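# Move one bottle from crate to turning table

## Task

Lift a single bottle out of the blue crate and set it down upright on the turning table. The crate must remain upright on the trolley with all of its remaining bottles still upright inside. None of the bottles already travelling on the table may be tipped over. At the end, neither gripper may be in contact with any bottle or with the crate.

## Robot and tools

ROBOT. There are two six-joint arms, left_arm and right_arm, each ending in a parallel gripper. Every joint list is ordered by joint as: waist, shoulder, elbow, wrist pitch, wrist yaw, wrist roll. A row holds 14 numbers: left_arm's six joints and then its opening, followed by right_arm's six joints and its opening. Always send all 14, even if only one arm should move.

FRAMES. In the scene frame, z = 0 is the table-top height, the origin sits halfway between the nominal arm bases, +x points out over the table, +y is toward left_arm and +z is up. Calibrated bases in that frame: left_arm at (-0.036, +0.344, 0) m, quat_wxyz (+1.000, 0, 0, -0.001); right_arm at (+0.007, -0.228, 0) m, quat_wxyz (+1.000, 0, 0, +0.010). Both have +z up. Each arm reports its end_effector_position (m) and end_effector_quat_wxyz, and the pose of its wrist camera, in its own base frame. Fixed cameras and the table use the scene frame. Reported hand poses can be off by a few cm, more so at long reach. The gripper's fingers point along its +z, and they open and close along its y. The reported position is the point between the pads, roughly 1 cm short of the fingertips.

NUMBERS IN A ROW. The joint entries are relative offsets, not poses. They are measured from the arm's "Joint targets" as those stood when the action or move began. They are scaled to [-1, 1], where 1.0 equals 1.264 rad for the waist, 1.32 for the shoulder, 1.276 for the elbow, 1.83 for wrist pitch, 6.358 for wrist yaw and 7.625 for wrist roll. Sending the same offset in a second action moves the joint further again. The opening entry is absolute: +1 is fully open and -1 is shut, and sending 0 is a real command. To keep a gripper as it is, resend its current command, which "Tool commands" shows. Stated joint ranges in rad: waist -2.880..2.880, shoulder 0.000..3.142, elbow 0.000..3.019, wrist pitch -1.693..1.571, wrist yaw -1.571..1.571, wrist roll -2.094..2.094. A true end stop may differ from these by up to 0.084 rad. An action that would push a joint more than 0.084 rad beyond its range is rejected for both arms. If the first action of a call fails this check, or any action is malformed, the whole call is rejected.

TOOLS.
execute_actions(actions, cameras): actions is a list of actions. Each action is a list of up to 15 rows, one row per 1/30 s step. A short action repeats its last row until 15 steps are done. All offsets in an action count from the targets at that action's start, not from the previous row. An empty list simply reports state and images. cameras picks image sources: cam_high, cam_low, cam_left_wrist, cam_right_wrist. Omitting it or passing null or ["all"] gives all of them, and [] gives none.
move(target, speed, blend, opening_speed, blocking, cameras): target is a single 14-number row, or a list of up to 15 rows. Every row's offsets are measured from the same starting Joint targets. All joints travel in step, so the hand follows a curve, and the path does not avoid obstacles or the other arm. speed is in rad/s for the joint with the farthest to go: 0.01 to 2, default 0.5. It can be one value or one per target. blend, in rad, rounds off the corners at intermediate targets. opening_speed is gripper travel per second on the -1..1 scale, at least 0.2. Use a slow value when closing on something fragile. With blocking=false the call returns after about 0.5 s while the move keeps going. The result ends with a "move:" line giving the ending (done, off_target, moving, held, fault), limits=held if steps were withheld, and each arm's worst remaining joint error above 0.035 rad.
wait(seconds): 0 to 10 s; each arm keeps its last command.
stop(): brings a running move to rest, which needs some braking room.
zoom_image(camera, region): region is [x0, y0, x1, y1] in pixels of that camera's latest image, at most 504x504. Full images are 896x504.
finished_scene(scene): closes the current scene, given its number. It cannot be undone.

MOTION LIMITS. Joint speed is capped, so each target stays within a set lead of the measured angle. If a target would put the hand more than 110 mm from where it is now, that arm's targets are scaled back. Very small turns may not begin at all.

RESULT LINES. Joint positions and Joint velocities give one block per arm: six joints (rad, rad/s), then the pad gap (m; 0.094 when fully open). "within noise" means the arm is at rest. Joint targets is the base for your next offsets. grip_measured is the measured opening on the command scale. On a hard object it reads up to about 0.064 narrower than the object, and more on a round one. "joint sent to its limit" means a joint was clipped at its end stop. "joint command not followed" means the clearance check altered that arm's targets; it does not keep the two grippers apart. Joint torques are the drives' total output, with per-arm offset and noise, and positive means toward larger angles. Torques 3 and 4 wrap at ±28 N m. Step readings list joint angles at sampled steps, for execute_actions only. MOTOR HOT appears at 85 °C. At 100 °C you get OVER-TEMPERATURE FAULT, and that arm goes limp and drops for 30 to 60 s or longer.

CAUTIONS. Bottles are round, so close to well below the reading at first touch, and remember a full squeeze is about 50 to 64 N per pad. To release, command an opening well above grip_measured. Do not drop objects or release them while they are moving. Lift the bottle clear of the crate walls before travelling, and set it down gently and upright, clear of the bottles already turning on the table. Avoid slams, hard presses and any arm-to-arm contact, which can end the task. Do not tip the crate off the trolley or push anything out of the work area. If an arm is blocked or dragged away, command its targets back past its measured positions. Limit time spent holding loads or reaching far, to keep motors cool. A brief disturbance may tug on the held bottle. Finish with both grippers backed away from the bottles and the crate.

Each tool is called after "Call:" as name(argument=value, ...), one argument or row to a line, values as JSON.

## Session

Call:
execute_actions(
  actions=[],
)

Scene clock: 0.00 s.
left_arm: end_effector_position=(+0.7582, +0.0601, +0.1776) grip_measured=+1.000 end_effector_quat_wxyz=(+0.376, +0.093, +0.917, +0.099) | right_arm: end_effector_position=(+0.2337, +0.4829, +0.3170) grip_measured=+1.000 end_effector_quat_wxyz=(+0.458, -0.506, +0.625, +0.379)
Joint positions: left_arm=[0.065 1.933 1.637 -0.478 -0.065 0.296 0.094] | right_arm=[1.013 1.194 0.882 -0.003 -0.343 -0.099 0.094]
Joint velocities: within noise
Joint torques (N m): no reading
Motor temperatures (°C): left_arm=[39 30 36 25 33 31 34] | right_arm=[34 31 30 36 26 37 34]
Heat: left arm: hottest waist 39 °C; right arm: hottest wrist roll 37 °C.
Joint targets: left_arm=[0.065 1.926 1.669 -0.473 -0.065 0.296] | right_arm=[1.013 1.192 0.913 0.002 -0.343 -0.099]
Tool commands: left_gripper/opening=+1.0 right_gripper/opening=+1.0

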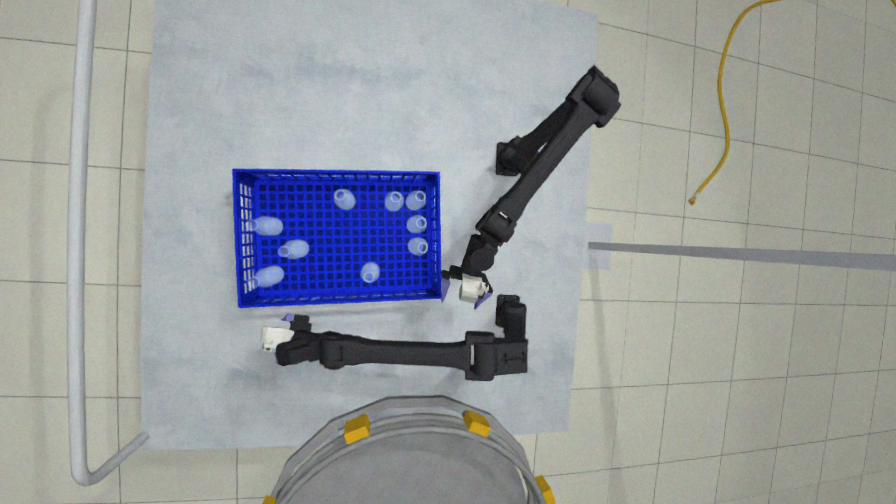

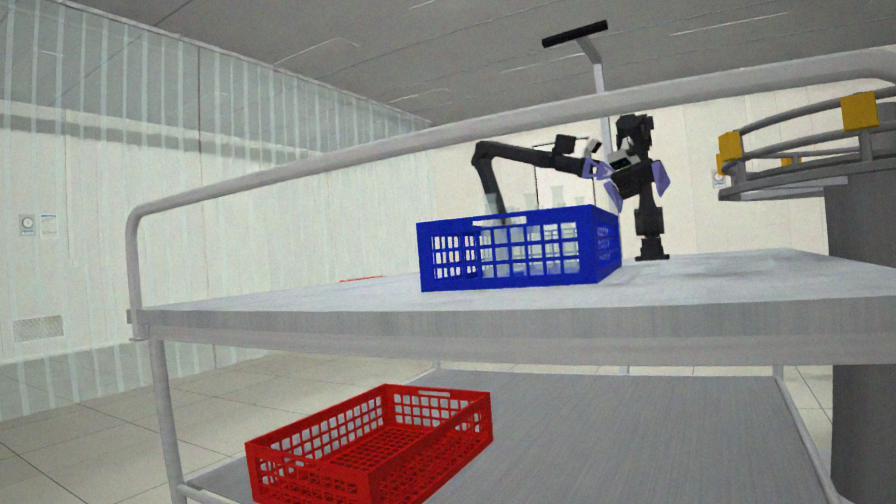

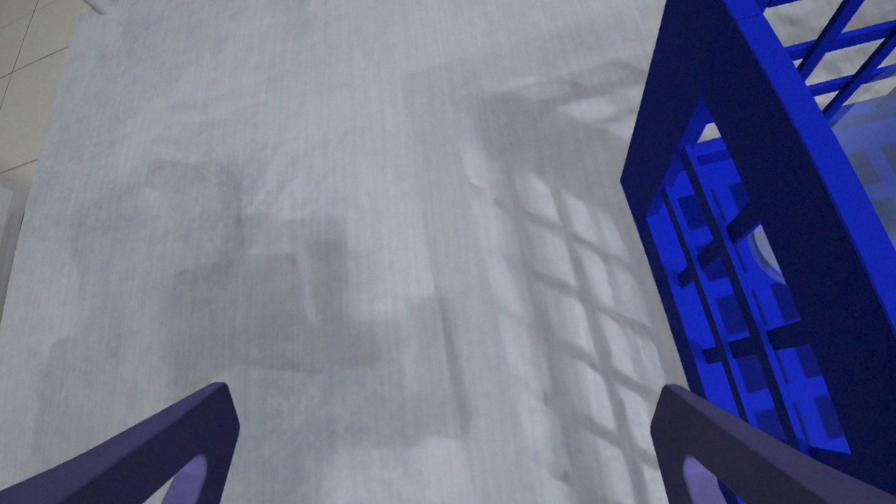

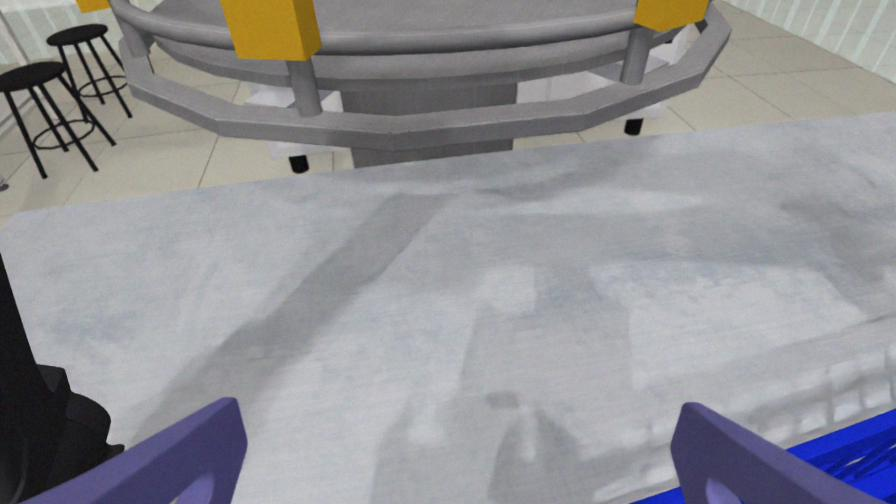

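Call:
zoom_image(
  camera="cam_high",
  region=[220, 150, 470, 320],
)

Call:
zoom_image(
  camera="cam_high",
  region=[220, 320, 660, 504],
)

Call:
zoom_image(
  camera="cam_low",
  region=[400, 90, 896, 320],
)

Call:
zoom_image(
  camera="cam_right_wrist",
  region=[50, 0, 750, 200],
)

Scaled by 2.016 from the camera's 896x504 image, which has a finer 1280x720 frame.

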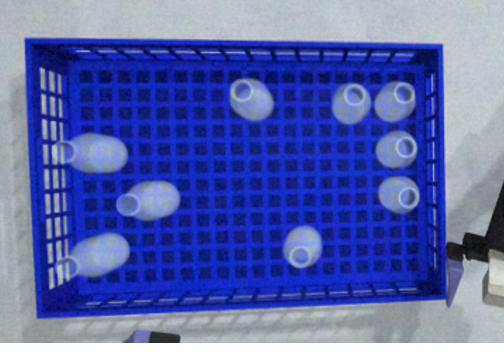

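Scaled by 1.145 from the camera's 896x504 image, which has a finer 1280x720 frame.

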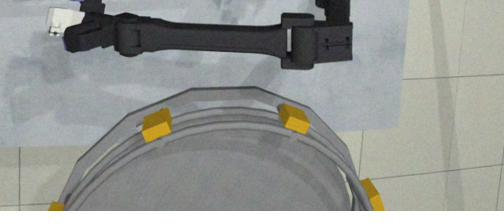

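Scaled by 1.016 from the camera's 896x504 image, which has a finer 1280x720 frame.

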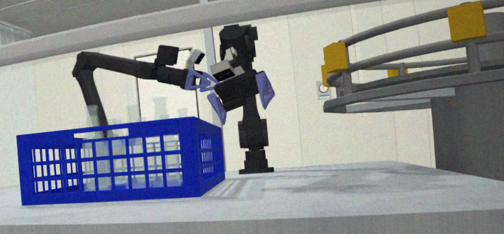

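Region (50, 0, 750, 200) is 700x200 pixels. A region can be at most 504 by 504 pixels.

Call:
zoom_image(
  camera="cam_high",
  region=[430, 50, 670, 185],
)

Call:
zoom_image(
  camera="cam_high",
  region=[430, 250, 670, 385],
)

Call:
zoom_image(
  camera="cam_right_wrist",
  region=[50, 0, 550, 250],
)

Call:
zoom_image(
  camera="cam_low",
  region=[640, 50, 896, 250],
)

Call:
zoom_image(
  camera="cam_low",
  region=[400, 150, 660, 310],
)

Scaled by 2.100 from the camera's 896x504 image, which has a finer 1280x720 frame.

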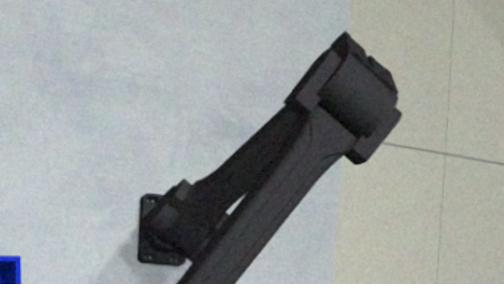

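Scaled by 2.100 from the camera's 896x504 image, which has a finer 1280x720 frame.

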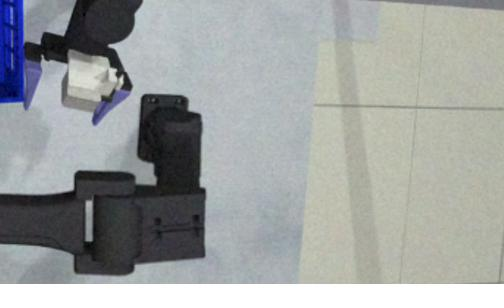

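Scaled by 1.008 from the camera's 896x504 image, which has a finer 1280x720 frame.

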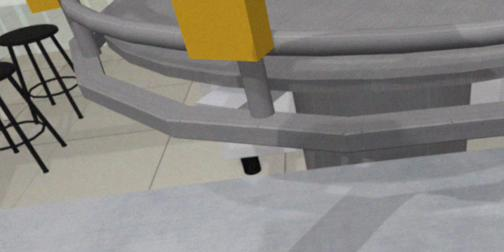

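Scaled by 1.969 from the camera's 896x504 image, which has a finer 1280x720 frame.

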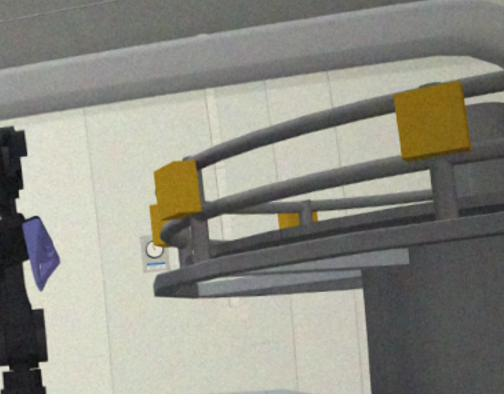

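Scaled by 1.938 from the camera's 896x504 image, which has a finer 1280x720 frame.

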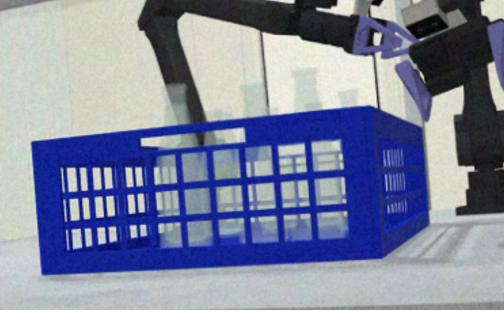

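Call:
move(
  target=[
    [0,0,0,0,0,0,1,0,0,0.42,0,0,0,1],
    [0,-0.4742,0.181,-0.3426,0.0102,-0.0388,1,-1.0,0,0.42,0,0,0,1],
    [0.819,-0.4742,0.181,-0.3426,0.0102,-0.0388,1,-1.0,0,0.42,0,0,0,1],
  ],
  speed=0.8,
  blend=0.1,
)

Scene clock: 77.53 s.
left_arm: end_effector_position=(+0.7582, +0.0601, +0.1776) grip_measured=+1.000 end_effector_quat_wxyz=(+0.376, +0.093, +0.917, +0.099) | right_arm: end_effector_position=(+0.2350, +0.4850, +0.3300) grip_measured=+1.000 end_effector_quat_wxyz=(+0.467, -0.504, +0.618, +0.382)
Joint positions: left_arm=[0.065 1.933 1.637 -0.478 -0.065 0.296 0.094] | right_arm=[1.013 1.189 0.9 -0.003 -0.343 -0.099 0.094]
Joint torques (N m): left_arm=[-1.96 -19.72 10.67 1.77 -0.03 -0.12] | right_arm=[-0.62 -5.89 11.41 1.61 -0.23 0.12]
Motor temperatures (°C): left_arm=[38 38 45 25 31 28 31] | right_arm=[32 32 41 35 26 33 30]
Heat: left arm: hottest elbow 45 °C; right arm: hottest elbow 41 °C.
Joint targets: left_arm=[0.065 1.926 1.669 -0.473 -0.065 0.296] | right_arm=[1.013 1.194 0.909 -0.004 -0.343 -0.099]
move: held (right_arm; a check stopped the path), off_target (left_arm; braked when a check withheld steps of right_arm); path passed 0 of 3 targets; limits=held; left_arm: the waist is farthest, 1.035 rad from its target; right_arm: the waist is farthest, 1.264 rad from its target
joint command not followed: on one or more control steps a check withheld the commanded joint targets of the right arm, and it was not sent them on those steps.
cause: the commanded joint targets, or the way to them, would bring a part of the robot too close to another arm (this arm's fingers and the left arm's forearm (the part past the elbow)).

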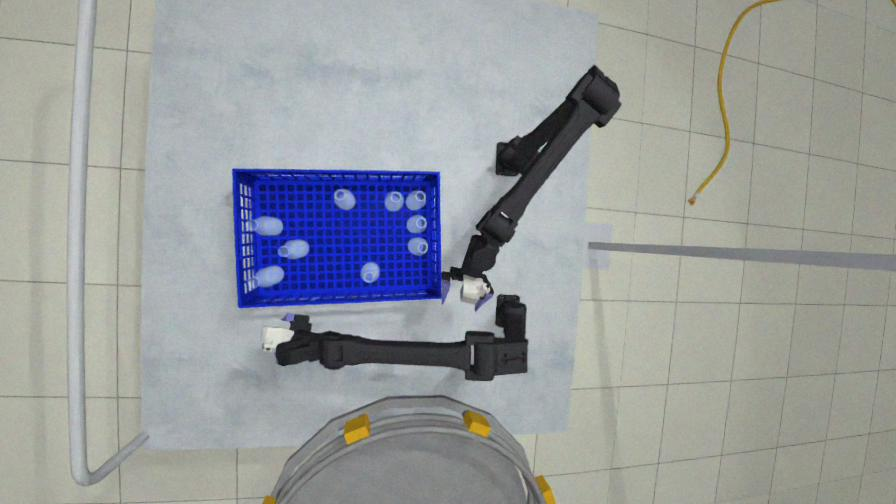

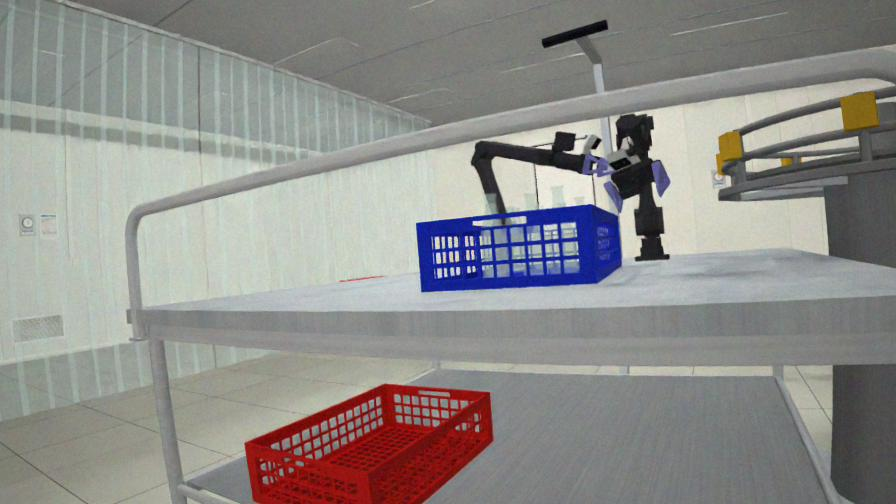

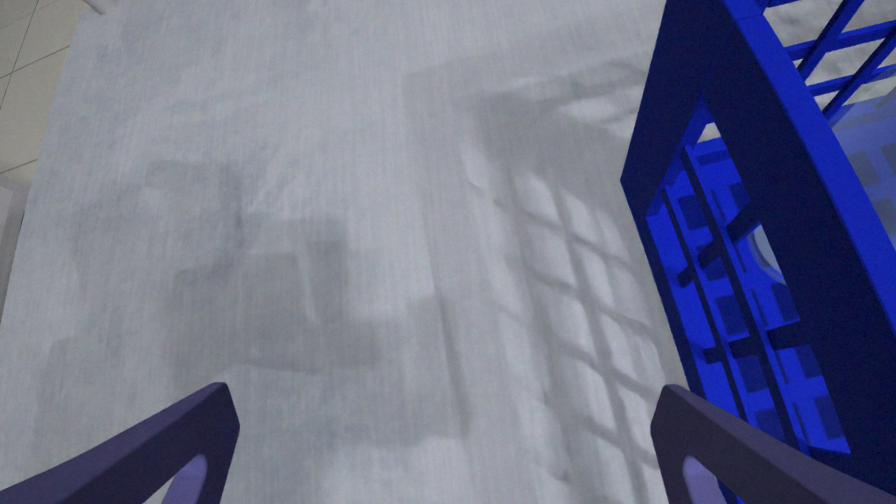

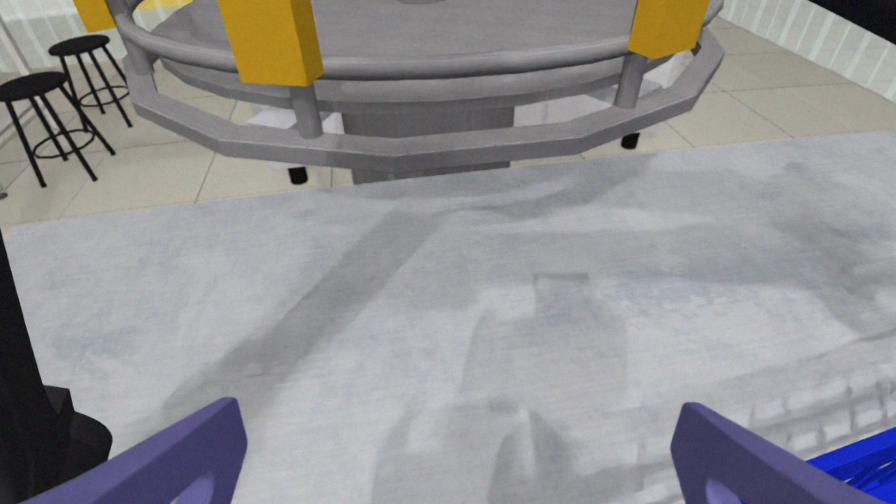

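Call:
move(
  target=[
    [0.2,-0.4742,0.181,-0.3426,0.0102,-0.0388,1,0,0,0,0,0,0,1],
    [0.25,-0.4742,0.181,-0.3426,0.0102,-0.0388,1,0,0,0.42,0,0,0,1],
    [0.7,-0.4742,0.181,-0.3426,0.0102,-0.0388,1,-1.0,0,0.42,0,0,0,1],
  ],
  speed=0.8,
  blend=0.05,
)

Scene clock: 96.53 s.
left_arm: end_effector_position=(+0.3041, +0.4231, +0.5938) grip_measured=+1.000 end_effector_quat_wxyz=(+0.441, -0.393, +0.774, +0.230) | right_arm: end_effector_position=(+0.5497, -0.0781, +0.6300) grip_measured=+1.000 end_effector_quat_wxyz=(+0.769, -0.086, +0.633, -0.024)
Joint positions: left_arm=[0.948 1.3 1.865 -1.094 -0.002 0.01 0.094] | right_arm=[-0.244 1.196 1.397 -0.005 -0.342 -0.099 0.094]
Joint torques (N m): left_arm=[-1.49 -9.88 10.29 1.43 0.08 -0.21] | right_arm=[-1.08 -6.59 14.75 1.62 -0.15 0.14]
Joint targets: left_arm=[0.950 1.300 1.899 -1.100 0.000 0.000] | right_arm=[-0.251 1.195 1.445 -0.004 -0.342 -0.099]
move: off_target (right_arm); right_arm: the elbow is farthest, 0.047 rad from its target

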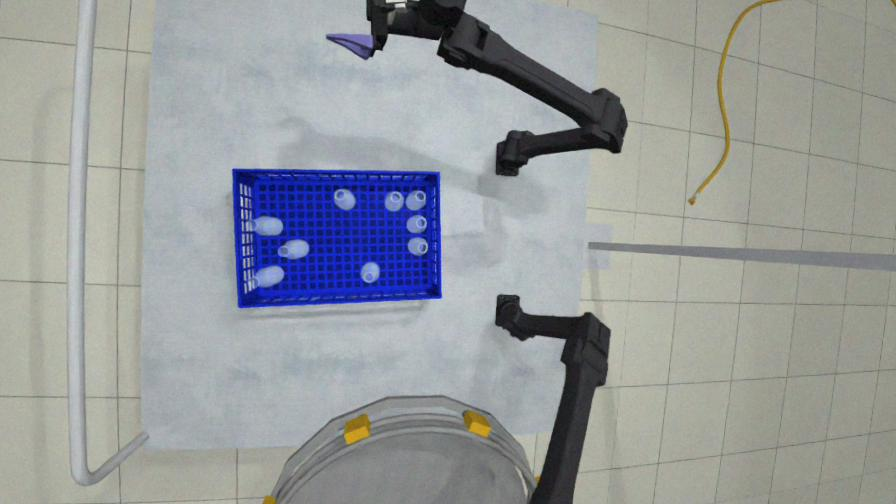

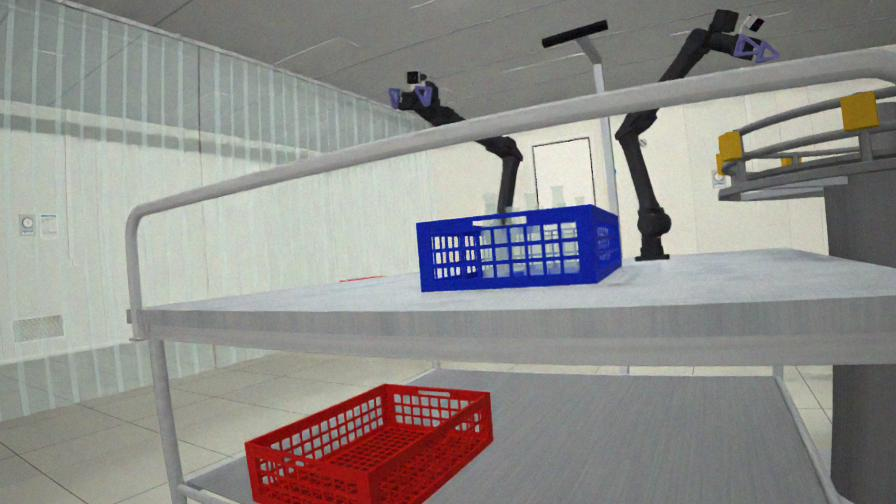

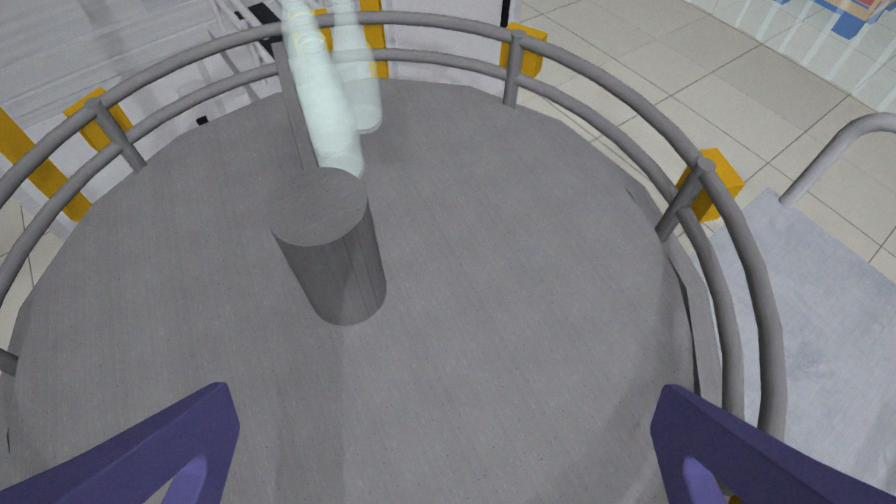

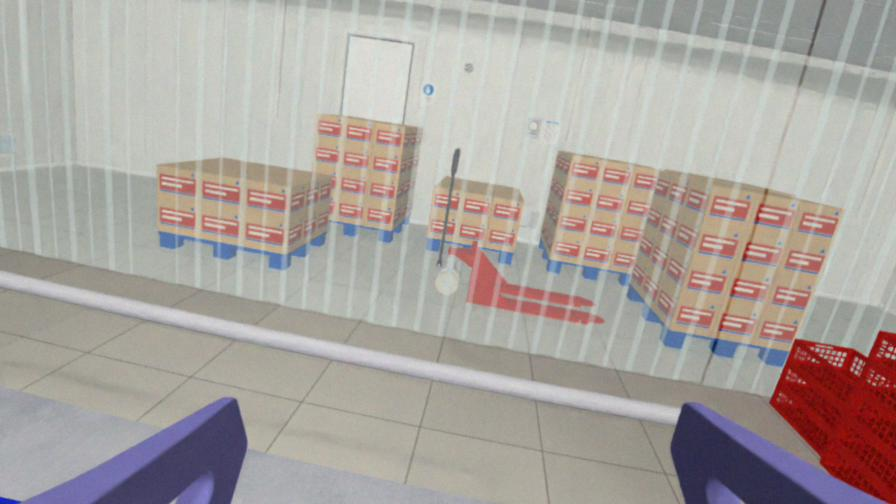

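Call:
execute_actions(
  actions=[],
  cameras=["cam_left_wrist"],
)

Scene clock: 142.83 s.
left_arm: end_effector_position=(+0.3041, +0.4231, +0.5938) grip_measured=+1.000 end_effector_quat_wxyz=(+0.441, -0.393, +0.774, +0.230) | right_arm: end_effector_position=(+0.5497, -0.0781, +0.6300) grip_measured=+1.000 end_effector_quat_wxyz=(+0.769, -0.086, +0.633, -0.024)
Joint positions: left_arm=[0.948 1.3 1.865 -1.094 -0.002 0.01 0.094] | right_arm=[-0.244 1.196 1.397 -0.005 -0.342 -0.099 0.094]
Joint velocities: within noise
Joint torques (N m): left_arm=[-1.49 -9.47 10.17 1.51 0.08 -0.19] | right_arm=[-1.14 -6.59 14.76 1.62 -0.15 0.13]
Motor temperatures (°C): left_arm=[37 34 52 24 29 27 29] | right_arm=[32 31 48 34 25 31 28]
Heat: left arm: hottest elbow 52 °C; right arm: hottest elbow 48 °C.
Joint targets: left_arm=[0.950 1.300 1.899 -1.100 0.000 0.000] | right_arm=[-0.251 1.195 1.445 -0.004 -0.342 -0.099]
Tool commands: left_gripper/opening=+1.0 right_gripper/opening=+1.0
Images, in order (width x height): cam_left_wrist 896x504.

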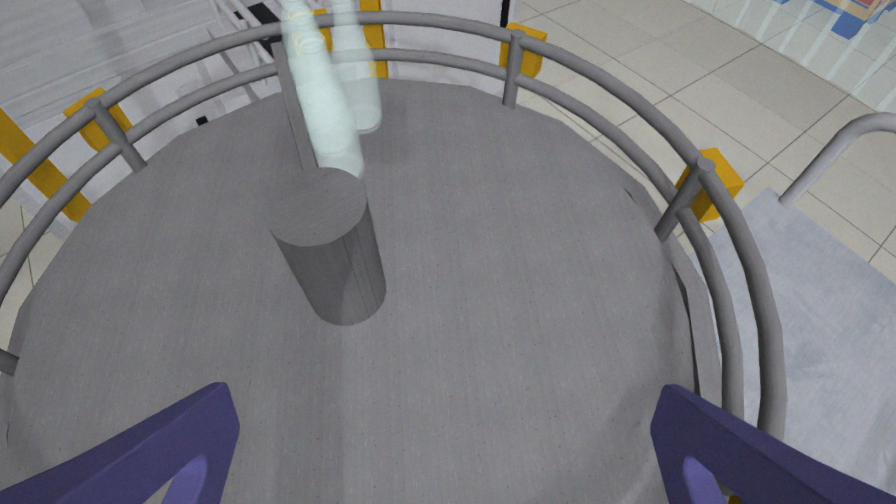

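Call:
zoom_image(
  camera="cam_left_wrist",
  region=[180, 0, 520, 340],
)

Call:
zoom_image(
  camera="cam_low",
  region=[400, 150, 660, 310],
)

Scaled by 1.482 from the camera's 896x504 image, which has a finer 1280x720 frame.

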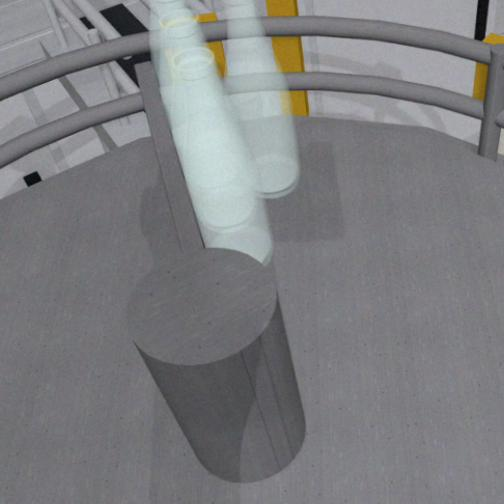

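This scene's latest camera images include none from cam_low. They are from: cam_left_wrist. cam_low's image comes with the result of a call that names it in "cameras".

Call:
move(
  target=[
    [-0.989,0,0,-0.164,0,0,1,0,0.155,1.0,0,0,0,1],
  ],
  speed=1.0,
)

Scene clock: 192.70 s.
left_arm: end_effector_position=(+0.4531, -0.1421, +0.5368) grip_measured=+1.000 end_effector_quat_wxyz=(+0.359, +0.145, +0.921, -0.053) | right_arm: end_effector_position=(+0.1904, +0.0115, +1.1130) grip_measured=+1.000 end_effector_quat_wxyz=(+0.967, -0.159, +0.139, -0.145)
Joint positions: left_arm=[-0.303 1.3 1.865 -1.394 0 0.009 0.094] | right_arm=[-0.244 1.402 2.718 -0.005 -0.342 -0.099 0.094]
Joint torques (N m): left_arm=[-1.9 -9.47 10.09 1.46 0.01 -0.2] | right_arm=[-1.14 -1.79 2.99 0.29 0.02 0.16]
Joint targets: left_arm=[-0.300 1.300 1.899 -1.400 0.000 0.000] | right_arm=[-0.251 1.399 2.721 -0.004 -0.342 -0.099]
move: done

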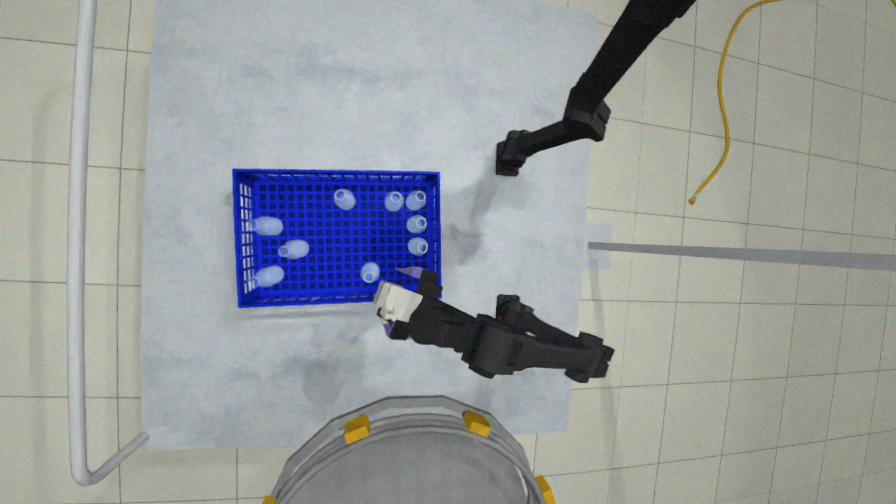

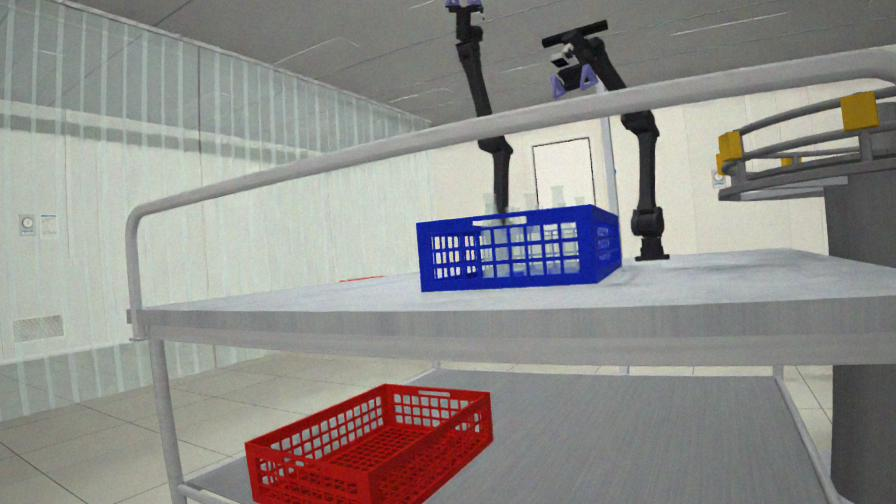

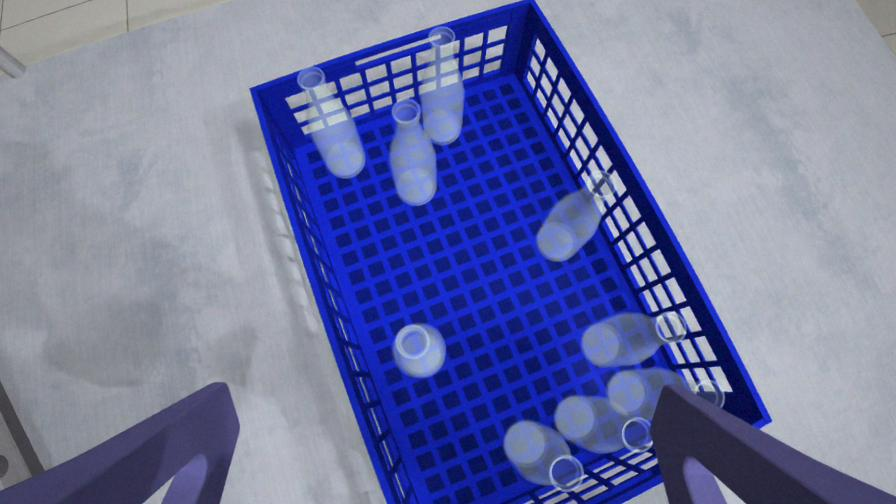

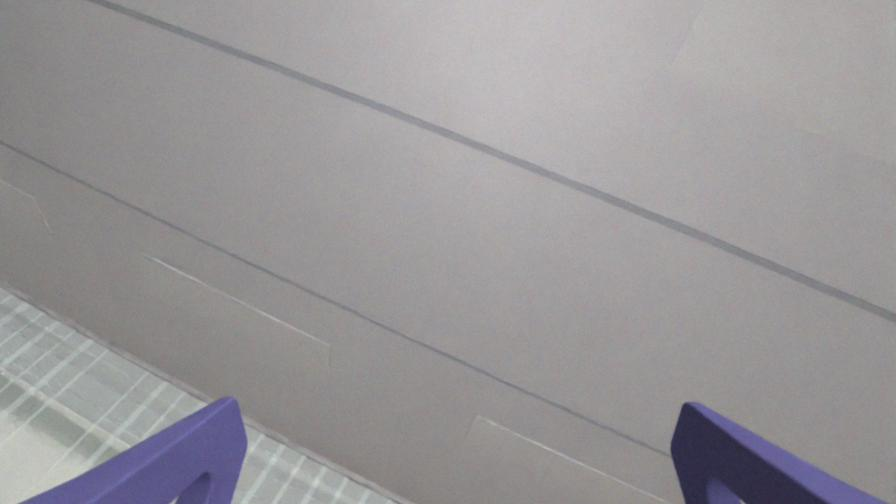

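Call:
zoom_image(
  camera="cam_low",
  region=[405, 165, 645, 300],
)

Call:
zoom_image(
  camera="cam_left_wrist",
  region=[240, 0, 640, 225],
)

Call:
zoom_image(
  camera="cam_left_wrist",
  region=[330, 280, 530, 420],
)

Scaled by 2.100 from the camera's 896x504 image, which has a finer 1280x720 frame.

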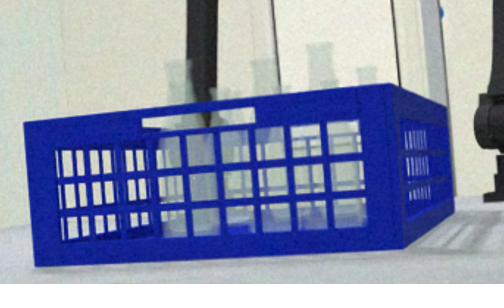

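Scaled by 1.260 from the camera's 896x504 image, which has a finer 1280x720 frame.

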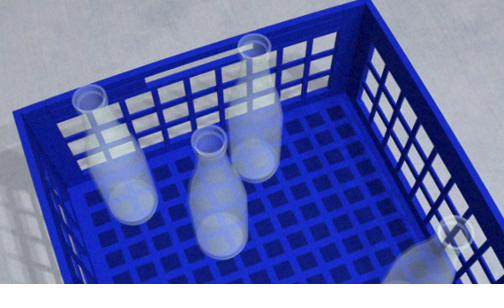

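Scaled by 2.520 from the camera's 896x504 image, which has a finer 1280x720 frame.

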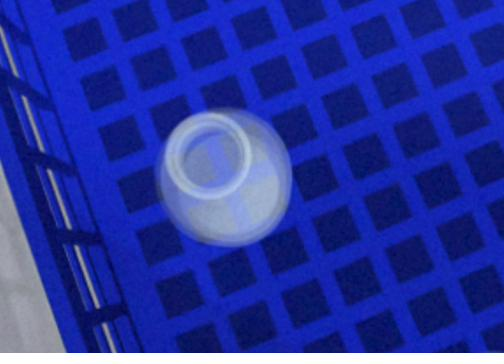

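Call:
move(
  target=[0.0463,-0.2185,-0.7555,0.3862,0,0,0.5,0,0,0,0,0,0,1],
  speed=0.7,
  cameras=["cam_left_wrist","cam_high","cam_low"],
)

Scene clock: 257.57 s.
left_arm: end_effector_position=(+0.4195, -0.1072, +0.2758) grip_measured=+0.502 end_effector_quat_wxyz=(+0.371, +0.119, +0.920, -0.045) | right_arm: end_effector_position=(+0.1904, +0.0115, +1.1130) grip_measured=+1.000 end_effector_quat_wxyz=(+0.967, -0.159, +0.139, -0.145)
Joint positions: left_arm=[-0.249 1.022 0.927 -0.71 0 0.009 0.071] | right_arm=[-0.244 1.402 2.718 -0.005 -0.342 -0.099 0.094]
Joint torques (N m): left_arm=[-0.67 -7.24 9.16 2.22 -0.01 -0.2] | right_arm=[-1.14 -1.9 3 0.29 0.02 0.16]
Motor temperatures (°C): left_arm=[37 32 53 24 27 26 27] | right_arm=[31 29 39 33 25 29 26]
Heat: left arm: hottest elbow 53 °C; right arm: hottest elbow 39 °C.
Joint targets: left_arm=[-0.242 1.012 0.935 -0.694 0.000 0.000] | right_arm=[-0.251 1.399 2.721 -0.004 -0.342 -0.099]
move: done
Images, in order: cam_high, cam_low, cam_left_wrist.

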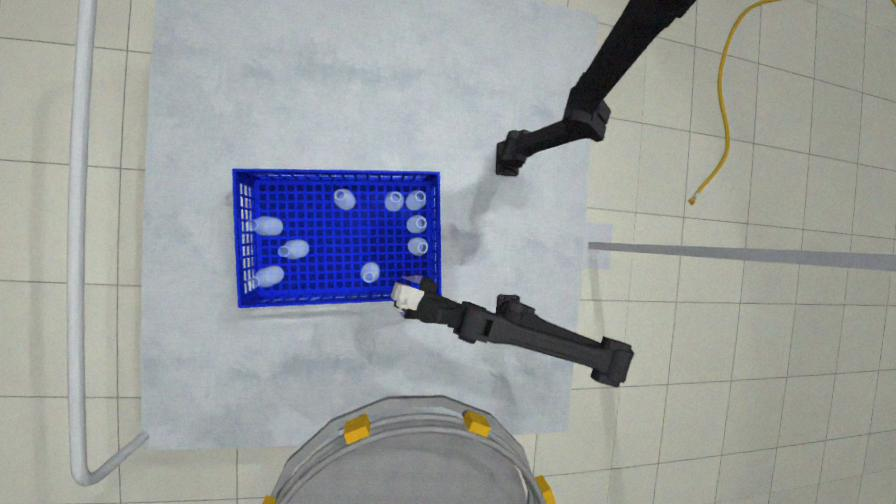

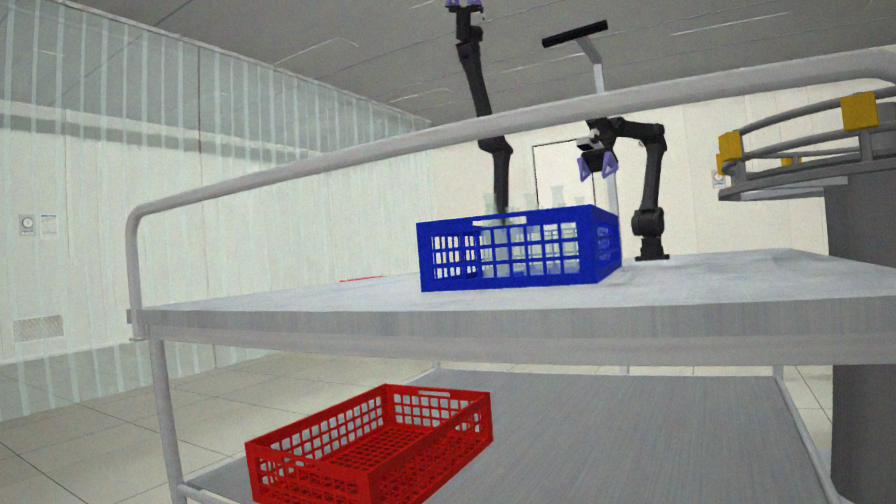

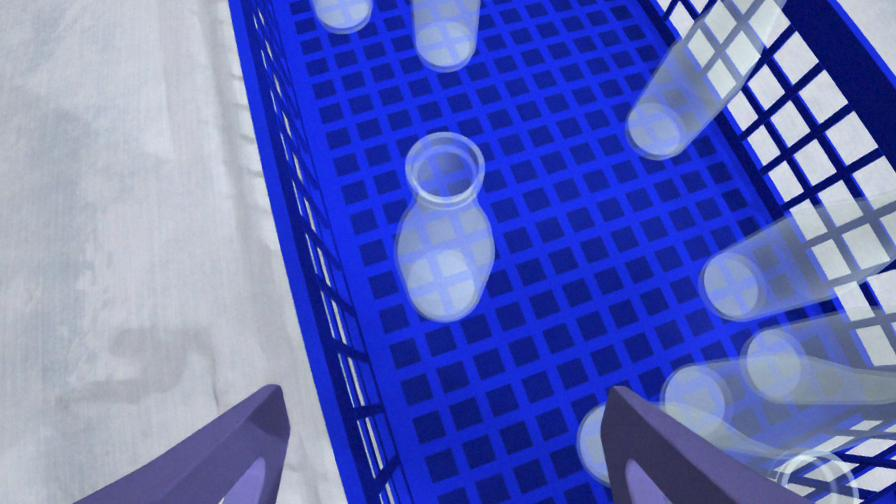

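Call:
zoom_image(
  camera="cam_left_wrist",
  region=[340, 110, 550, 340],
)

Call:
zoom_image(
  camera="cam_low",
  region=[470, 170, 600, 290],
)

Scaled by 2.191 from the camera's 896x504 image, which has a finer 1280x720 frame.

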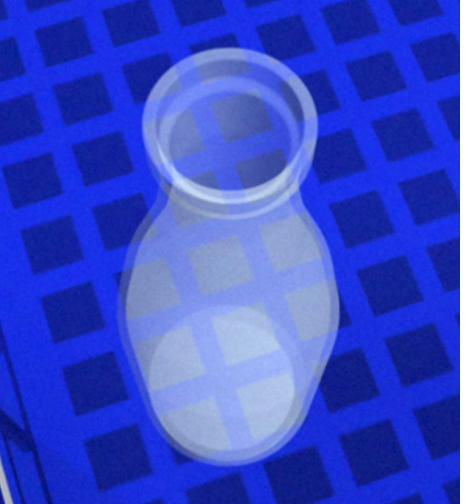

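Scaled by 3.877 from the camera's 896x504 image, which has a finer 1280x720 frame.

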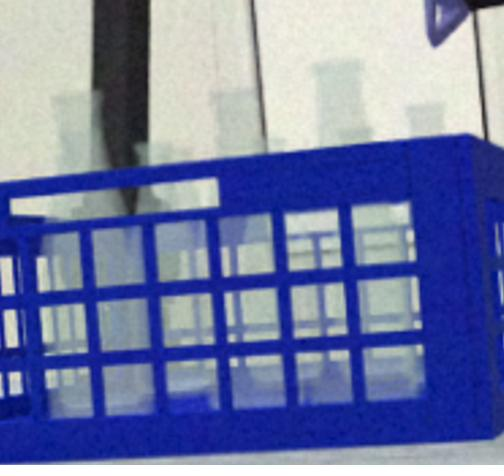

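Call:
move(
  target=[0,0.2368,0.007,0.1555,0,0,0.5,0,0,0,0,0,0,1],
  speed=0.25,
  cameras=["cam_left_wrist","cam_low"],
)

Scene clock: 300.73 s.
left_arm: end_effector_position=(+0.4988, -0.1274, +0.1871) grip_measured=+0.502 end_effector_quat_wxyz=(+0.363, +0.120, +0.923, -0.044) | right_arm: end_effector_position=(+0.1904, +0.0115, +1.1130) grip_measured=+1.000 end_effector_quat_wxyz=(+0.967, -0.159, +0.139, -0.145)
Joint positions: left_arm=[-0.249 1.323 0.927 -0.426 0 0.009 0.071] | right_arm=[-0.244 1.402 2.718 -0.005 -0.342 -0.099 0.094]
Joint torques (N m): left_arm=[-1.2 -10.52 9.37 2.29 -0.02 -0.22] | right_arm=[-1.14 -1.85 3 0.29 0.02 0.16]
Joint targets: left_arm=[-0.242 1.324 0.944 -0.409 0.000 0.000] | right_arm=[-0.251 1.399 2.721 -0.004 -0.342 -0.099]
move: done
Images, in order: cam_low, cam_left_wrist.

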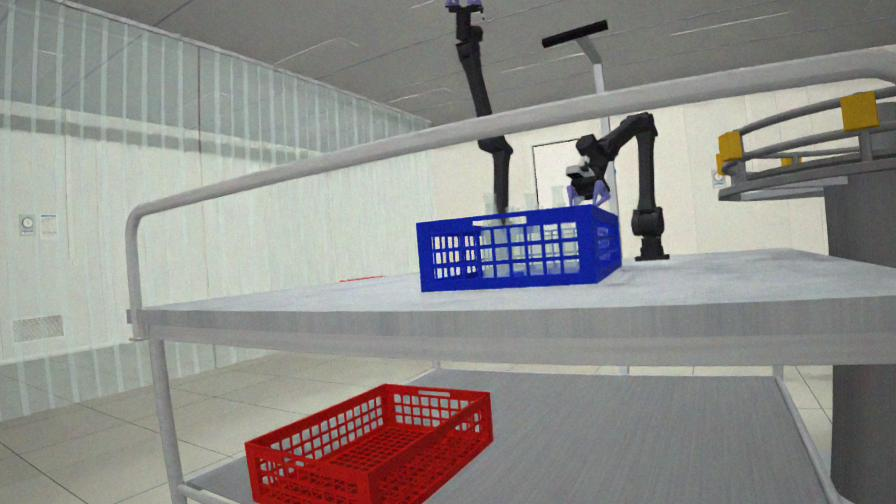

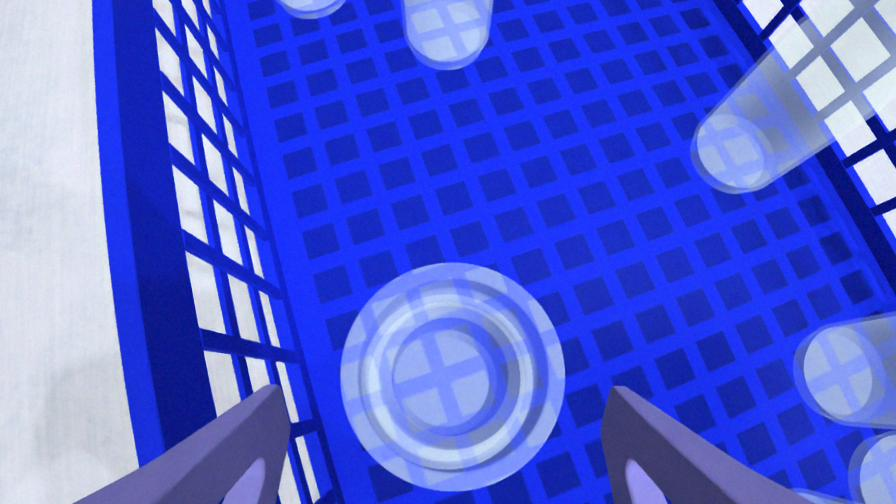

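Call:
zoom_image(
  camera="cam_low",
  region=[520, 140, 680, 240],
)

Call:
zoom_image(
  camera="cam_left_wrist",
  region=[220, 240, 680, 504],
)

Scaled by 3.150 from the camera's 896x504 image, which has a finer 1280x720 frame.

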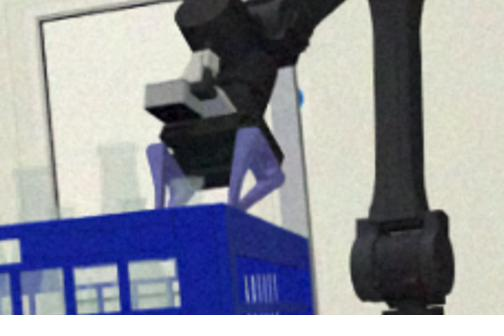

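Scaled by 1.096 from the camera's 896x504 image, which has a finer 1280x720 frame.

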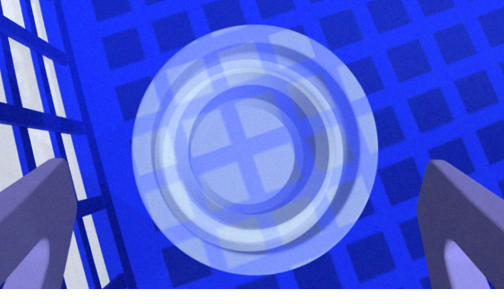

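Call:
move(
  target=[0,-0.0068,0.031,-0.0144,0,0,0.5,0,0,0,0,0,0,1],
  speed=0.25,
  cameras=["cam_left_wrist","cam_low"],
)

Call:
zoom_image(
  camera="cam_low",
  region=[540, 150, 640, 220],
)

Scene clock: 358.10 s.
left_arm: end_effector_position=(+0.4983, -0.1273, +0.1866) grip_measured=+0.502 end_effector_quat_wxyz=(+0.362, +0.120, +0.923, -0.044) | right_arm: end_effector_position=(+0.1904, +0.0115, +1.1130) grip_measured=+1.000 end_effector_quat_wxyz=(+0.967, -0.159, +0.139, -0.145)
Joint positions: left_arm=[-0.249 1.323 0.927 -0.429 0 0.009 0.071] | right_arm=[-0.244 1.402 2.718 -0.005 -0.342 -0.099 0.094]
Joint torques (N m): left_arm=[-1.08 -10.93 12.1 1.31 -0.01 -0.19] | right_arm=[-1.14 -1.9 2.99 0.29 0.02 0.16]
Motor temperatures (°C): left_arm=[36 32 53 24 26 25 26] | right_arm=[30 29 34 32 24 28 25]
Heat: left arm: hottest elbow 53 °C; right arm: hottest elbow 34 °C.
Joint targets: left_arm=[-0.242 1.315 0.984 -0.435 0.000 0.000] | right_arm=[-0.251 1.399 2.721 -0.004 -0.342 -0.099]
move: off_target (left_arm); left_arm: the elbow is farthest, 0.056 rad from its target
Images, in order: cam_low, cam_left_wrist.

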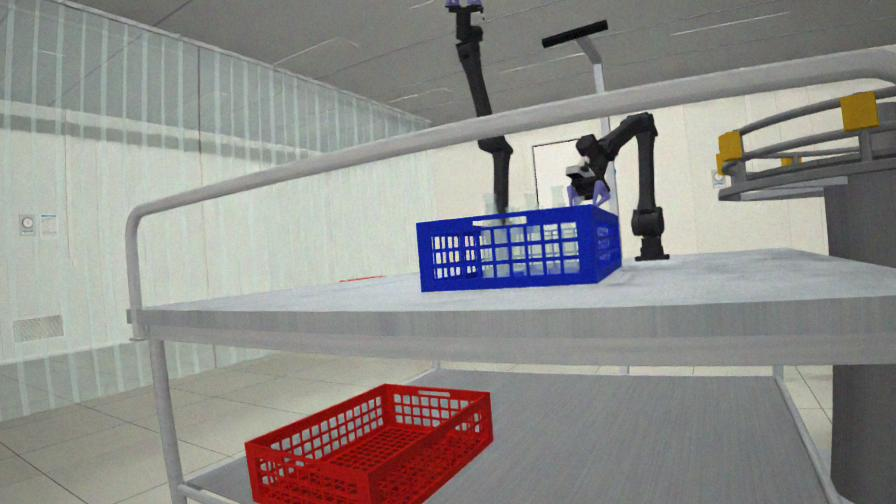

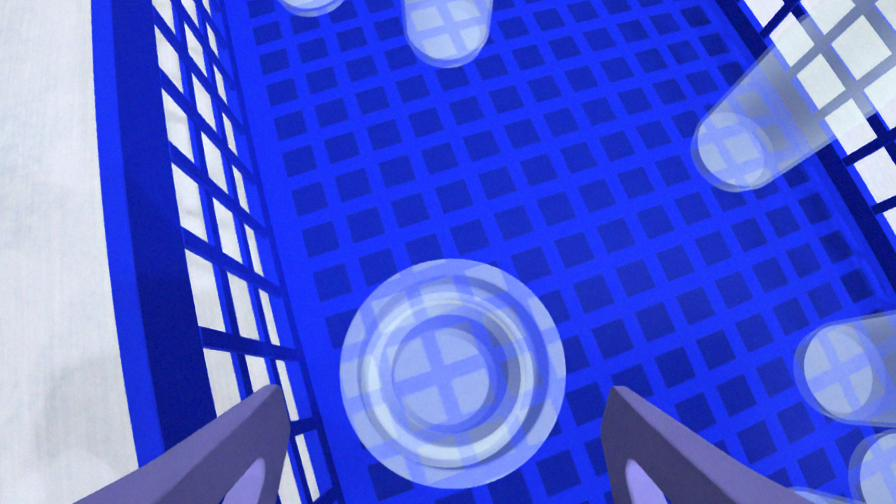

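Scaled by 5.040 from the camera's 896x504 image, which has a finer 1280x720 frame.

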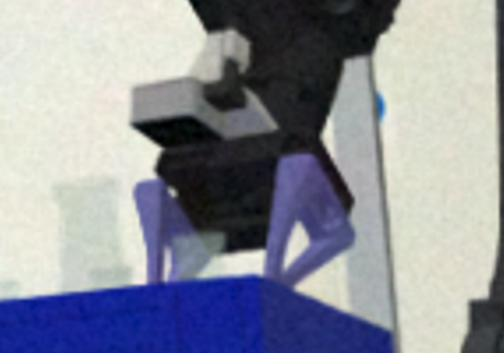

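Call:
zoom_image(
  camera="cam_left_wrist",
  region=[280, 120, 680, 270],
)

Scaled by 1.260 from the camera's 896x504 image, which has a finer 1280x720 frame.

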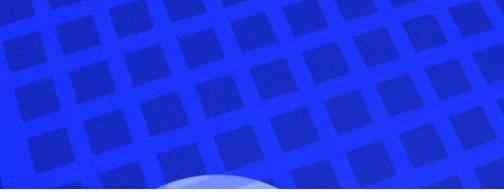

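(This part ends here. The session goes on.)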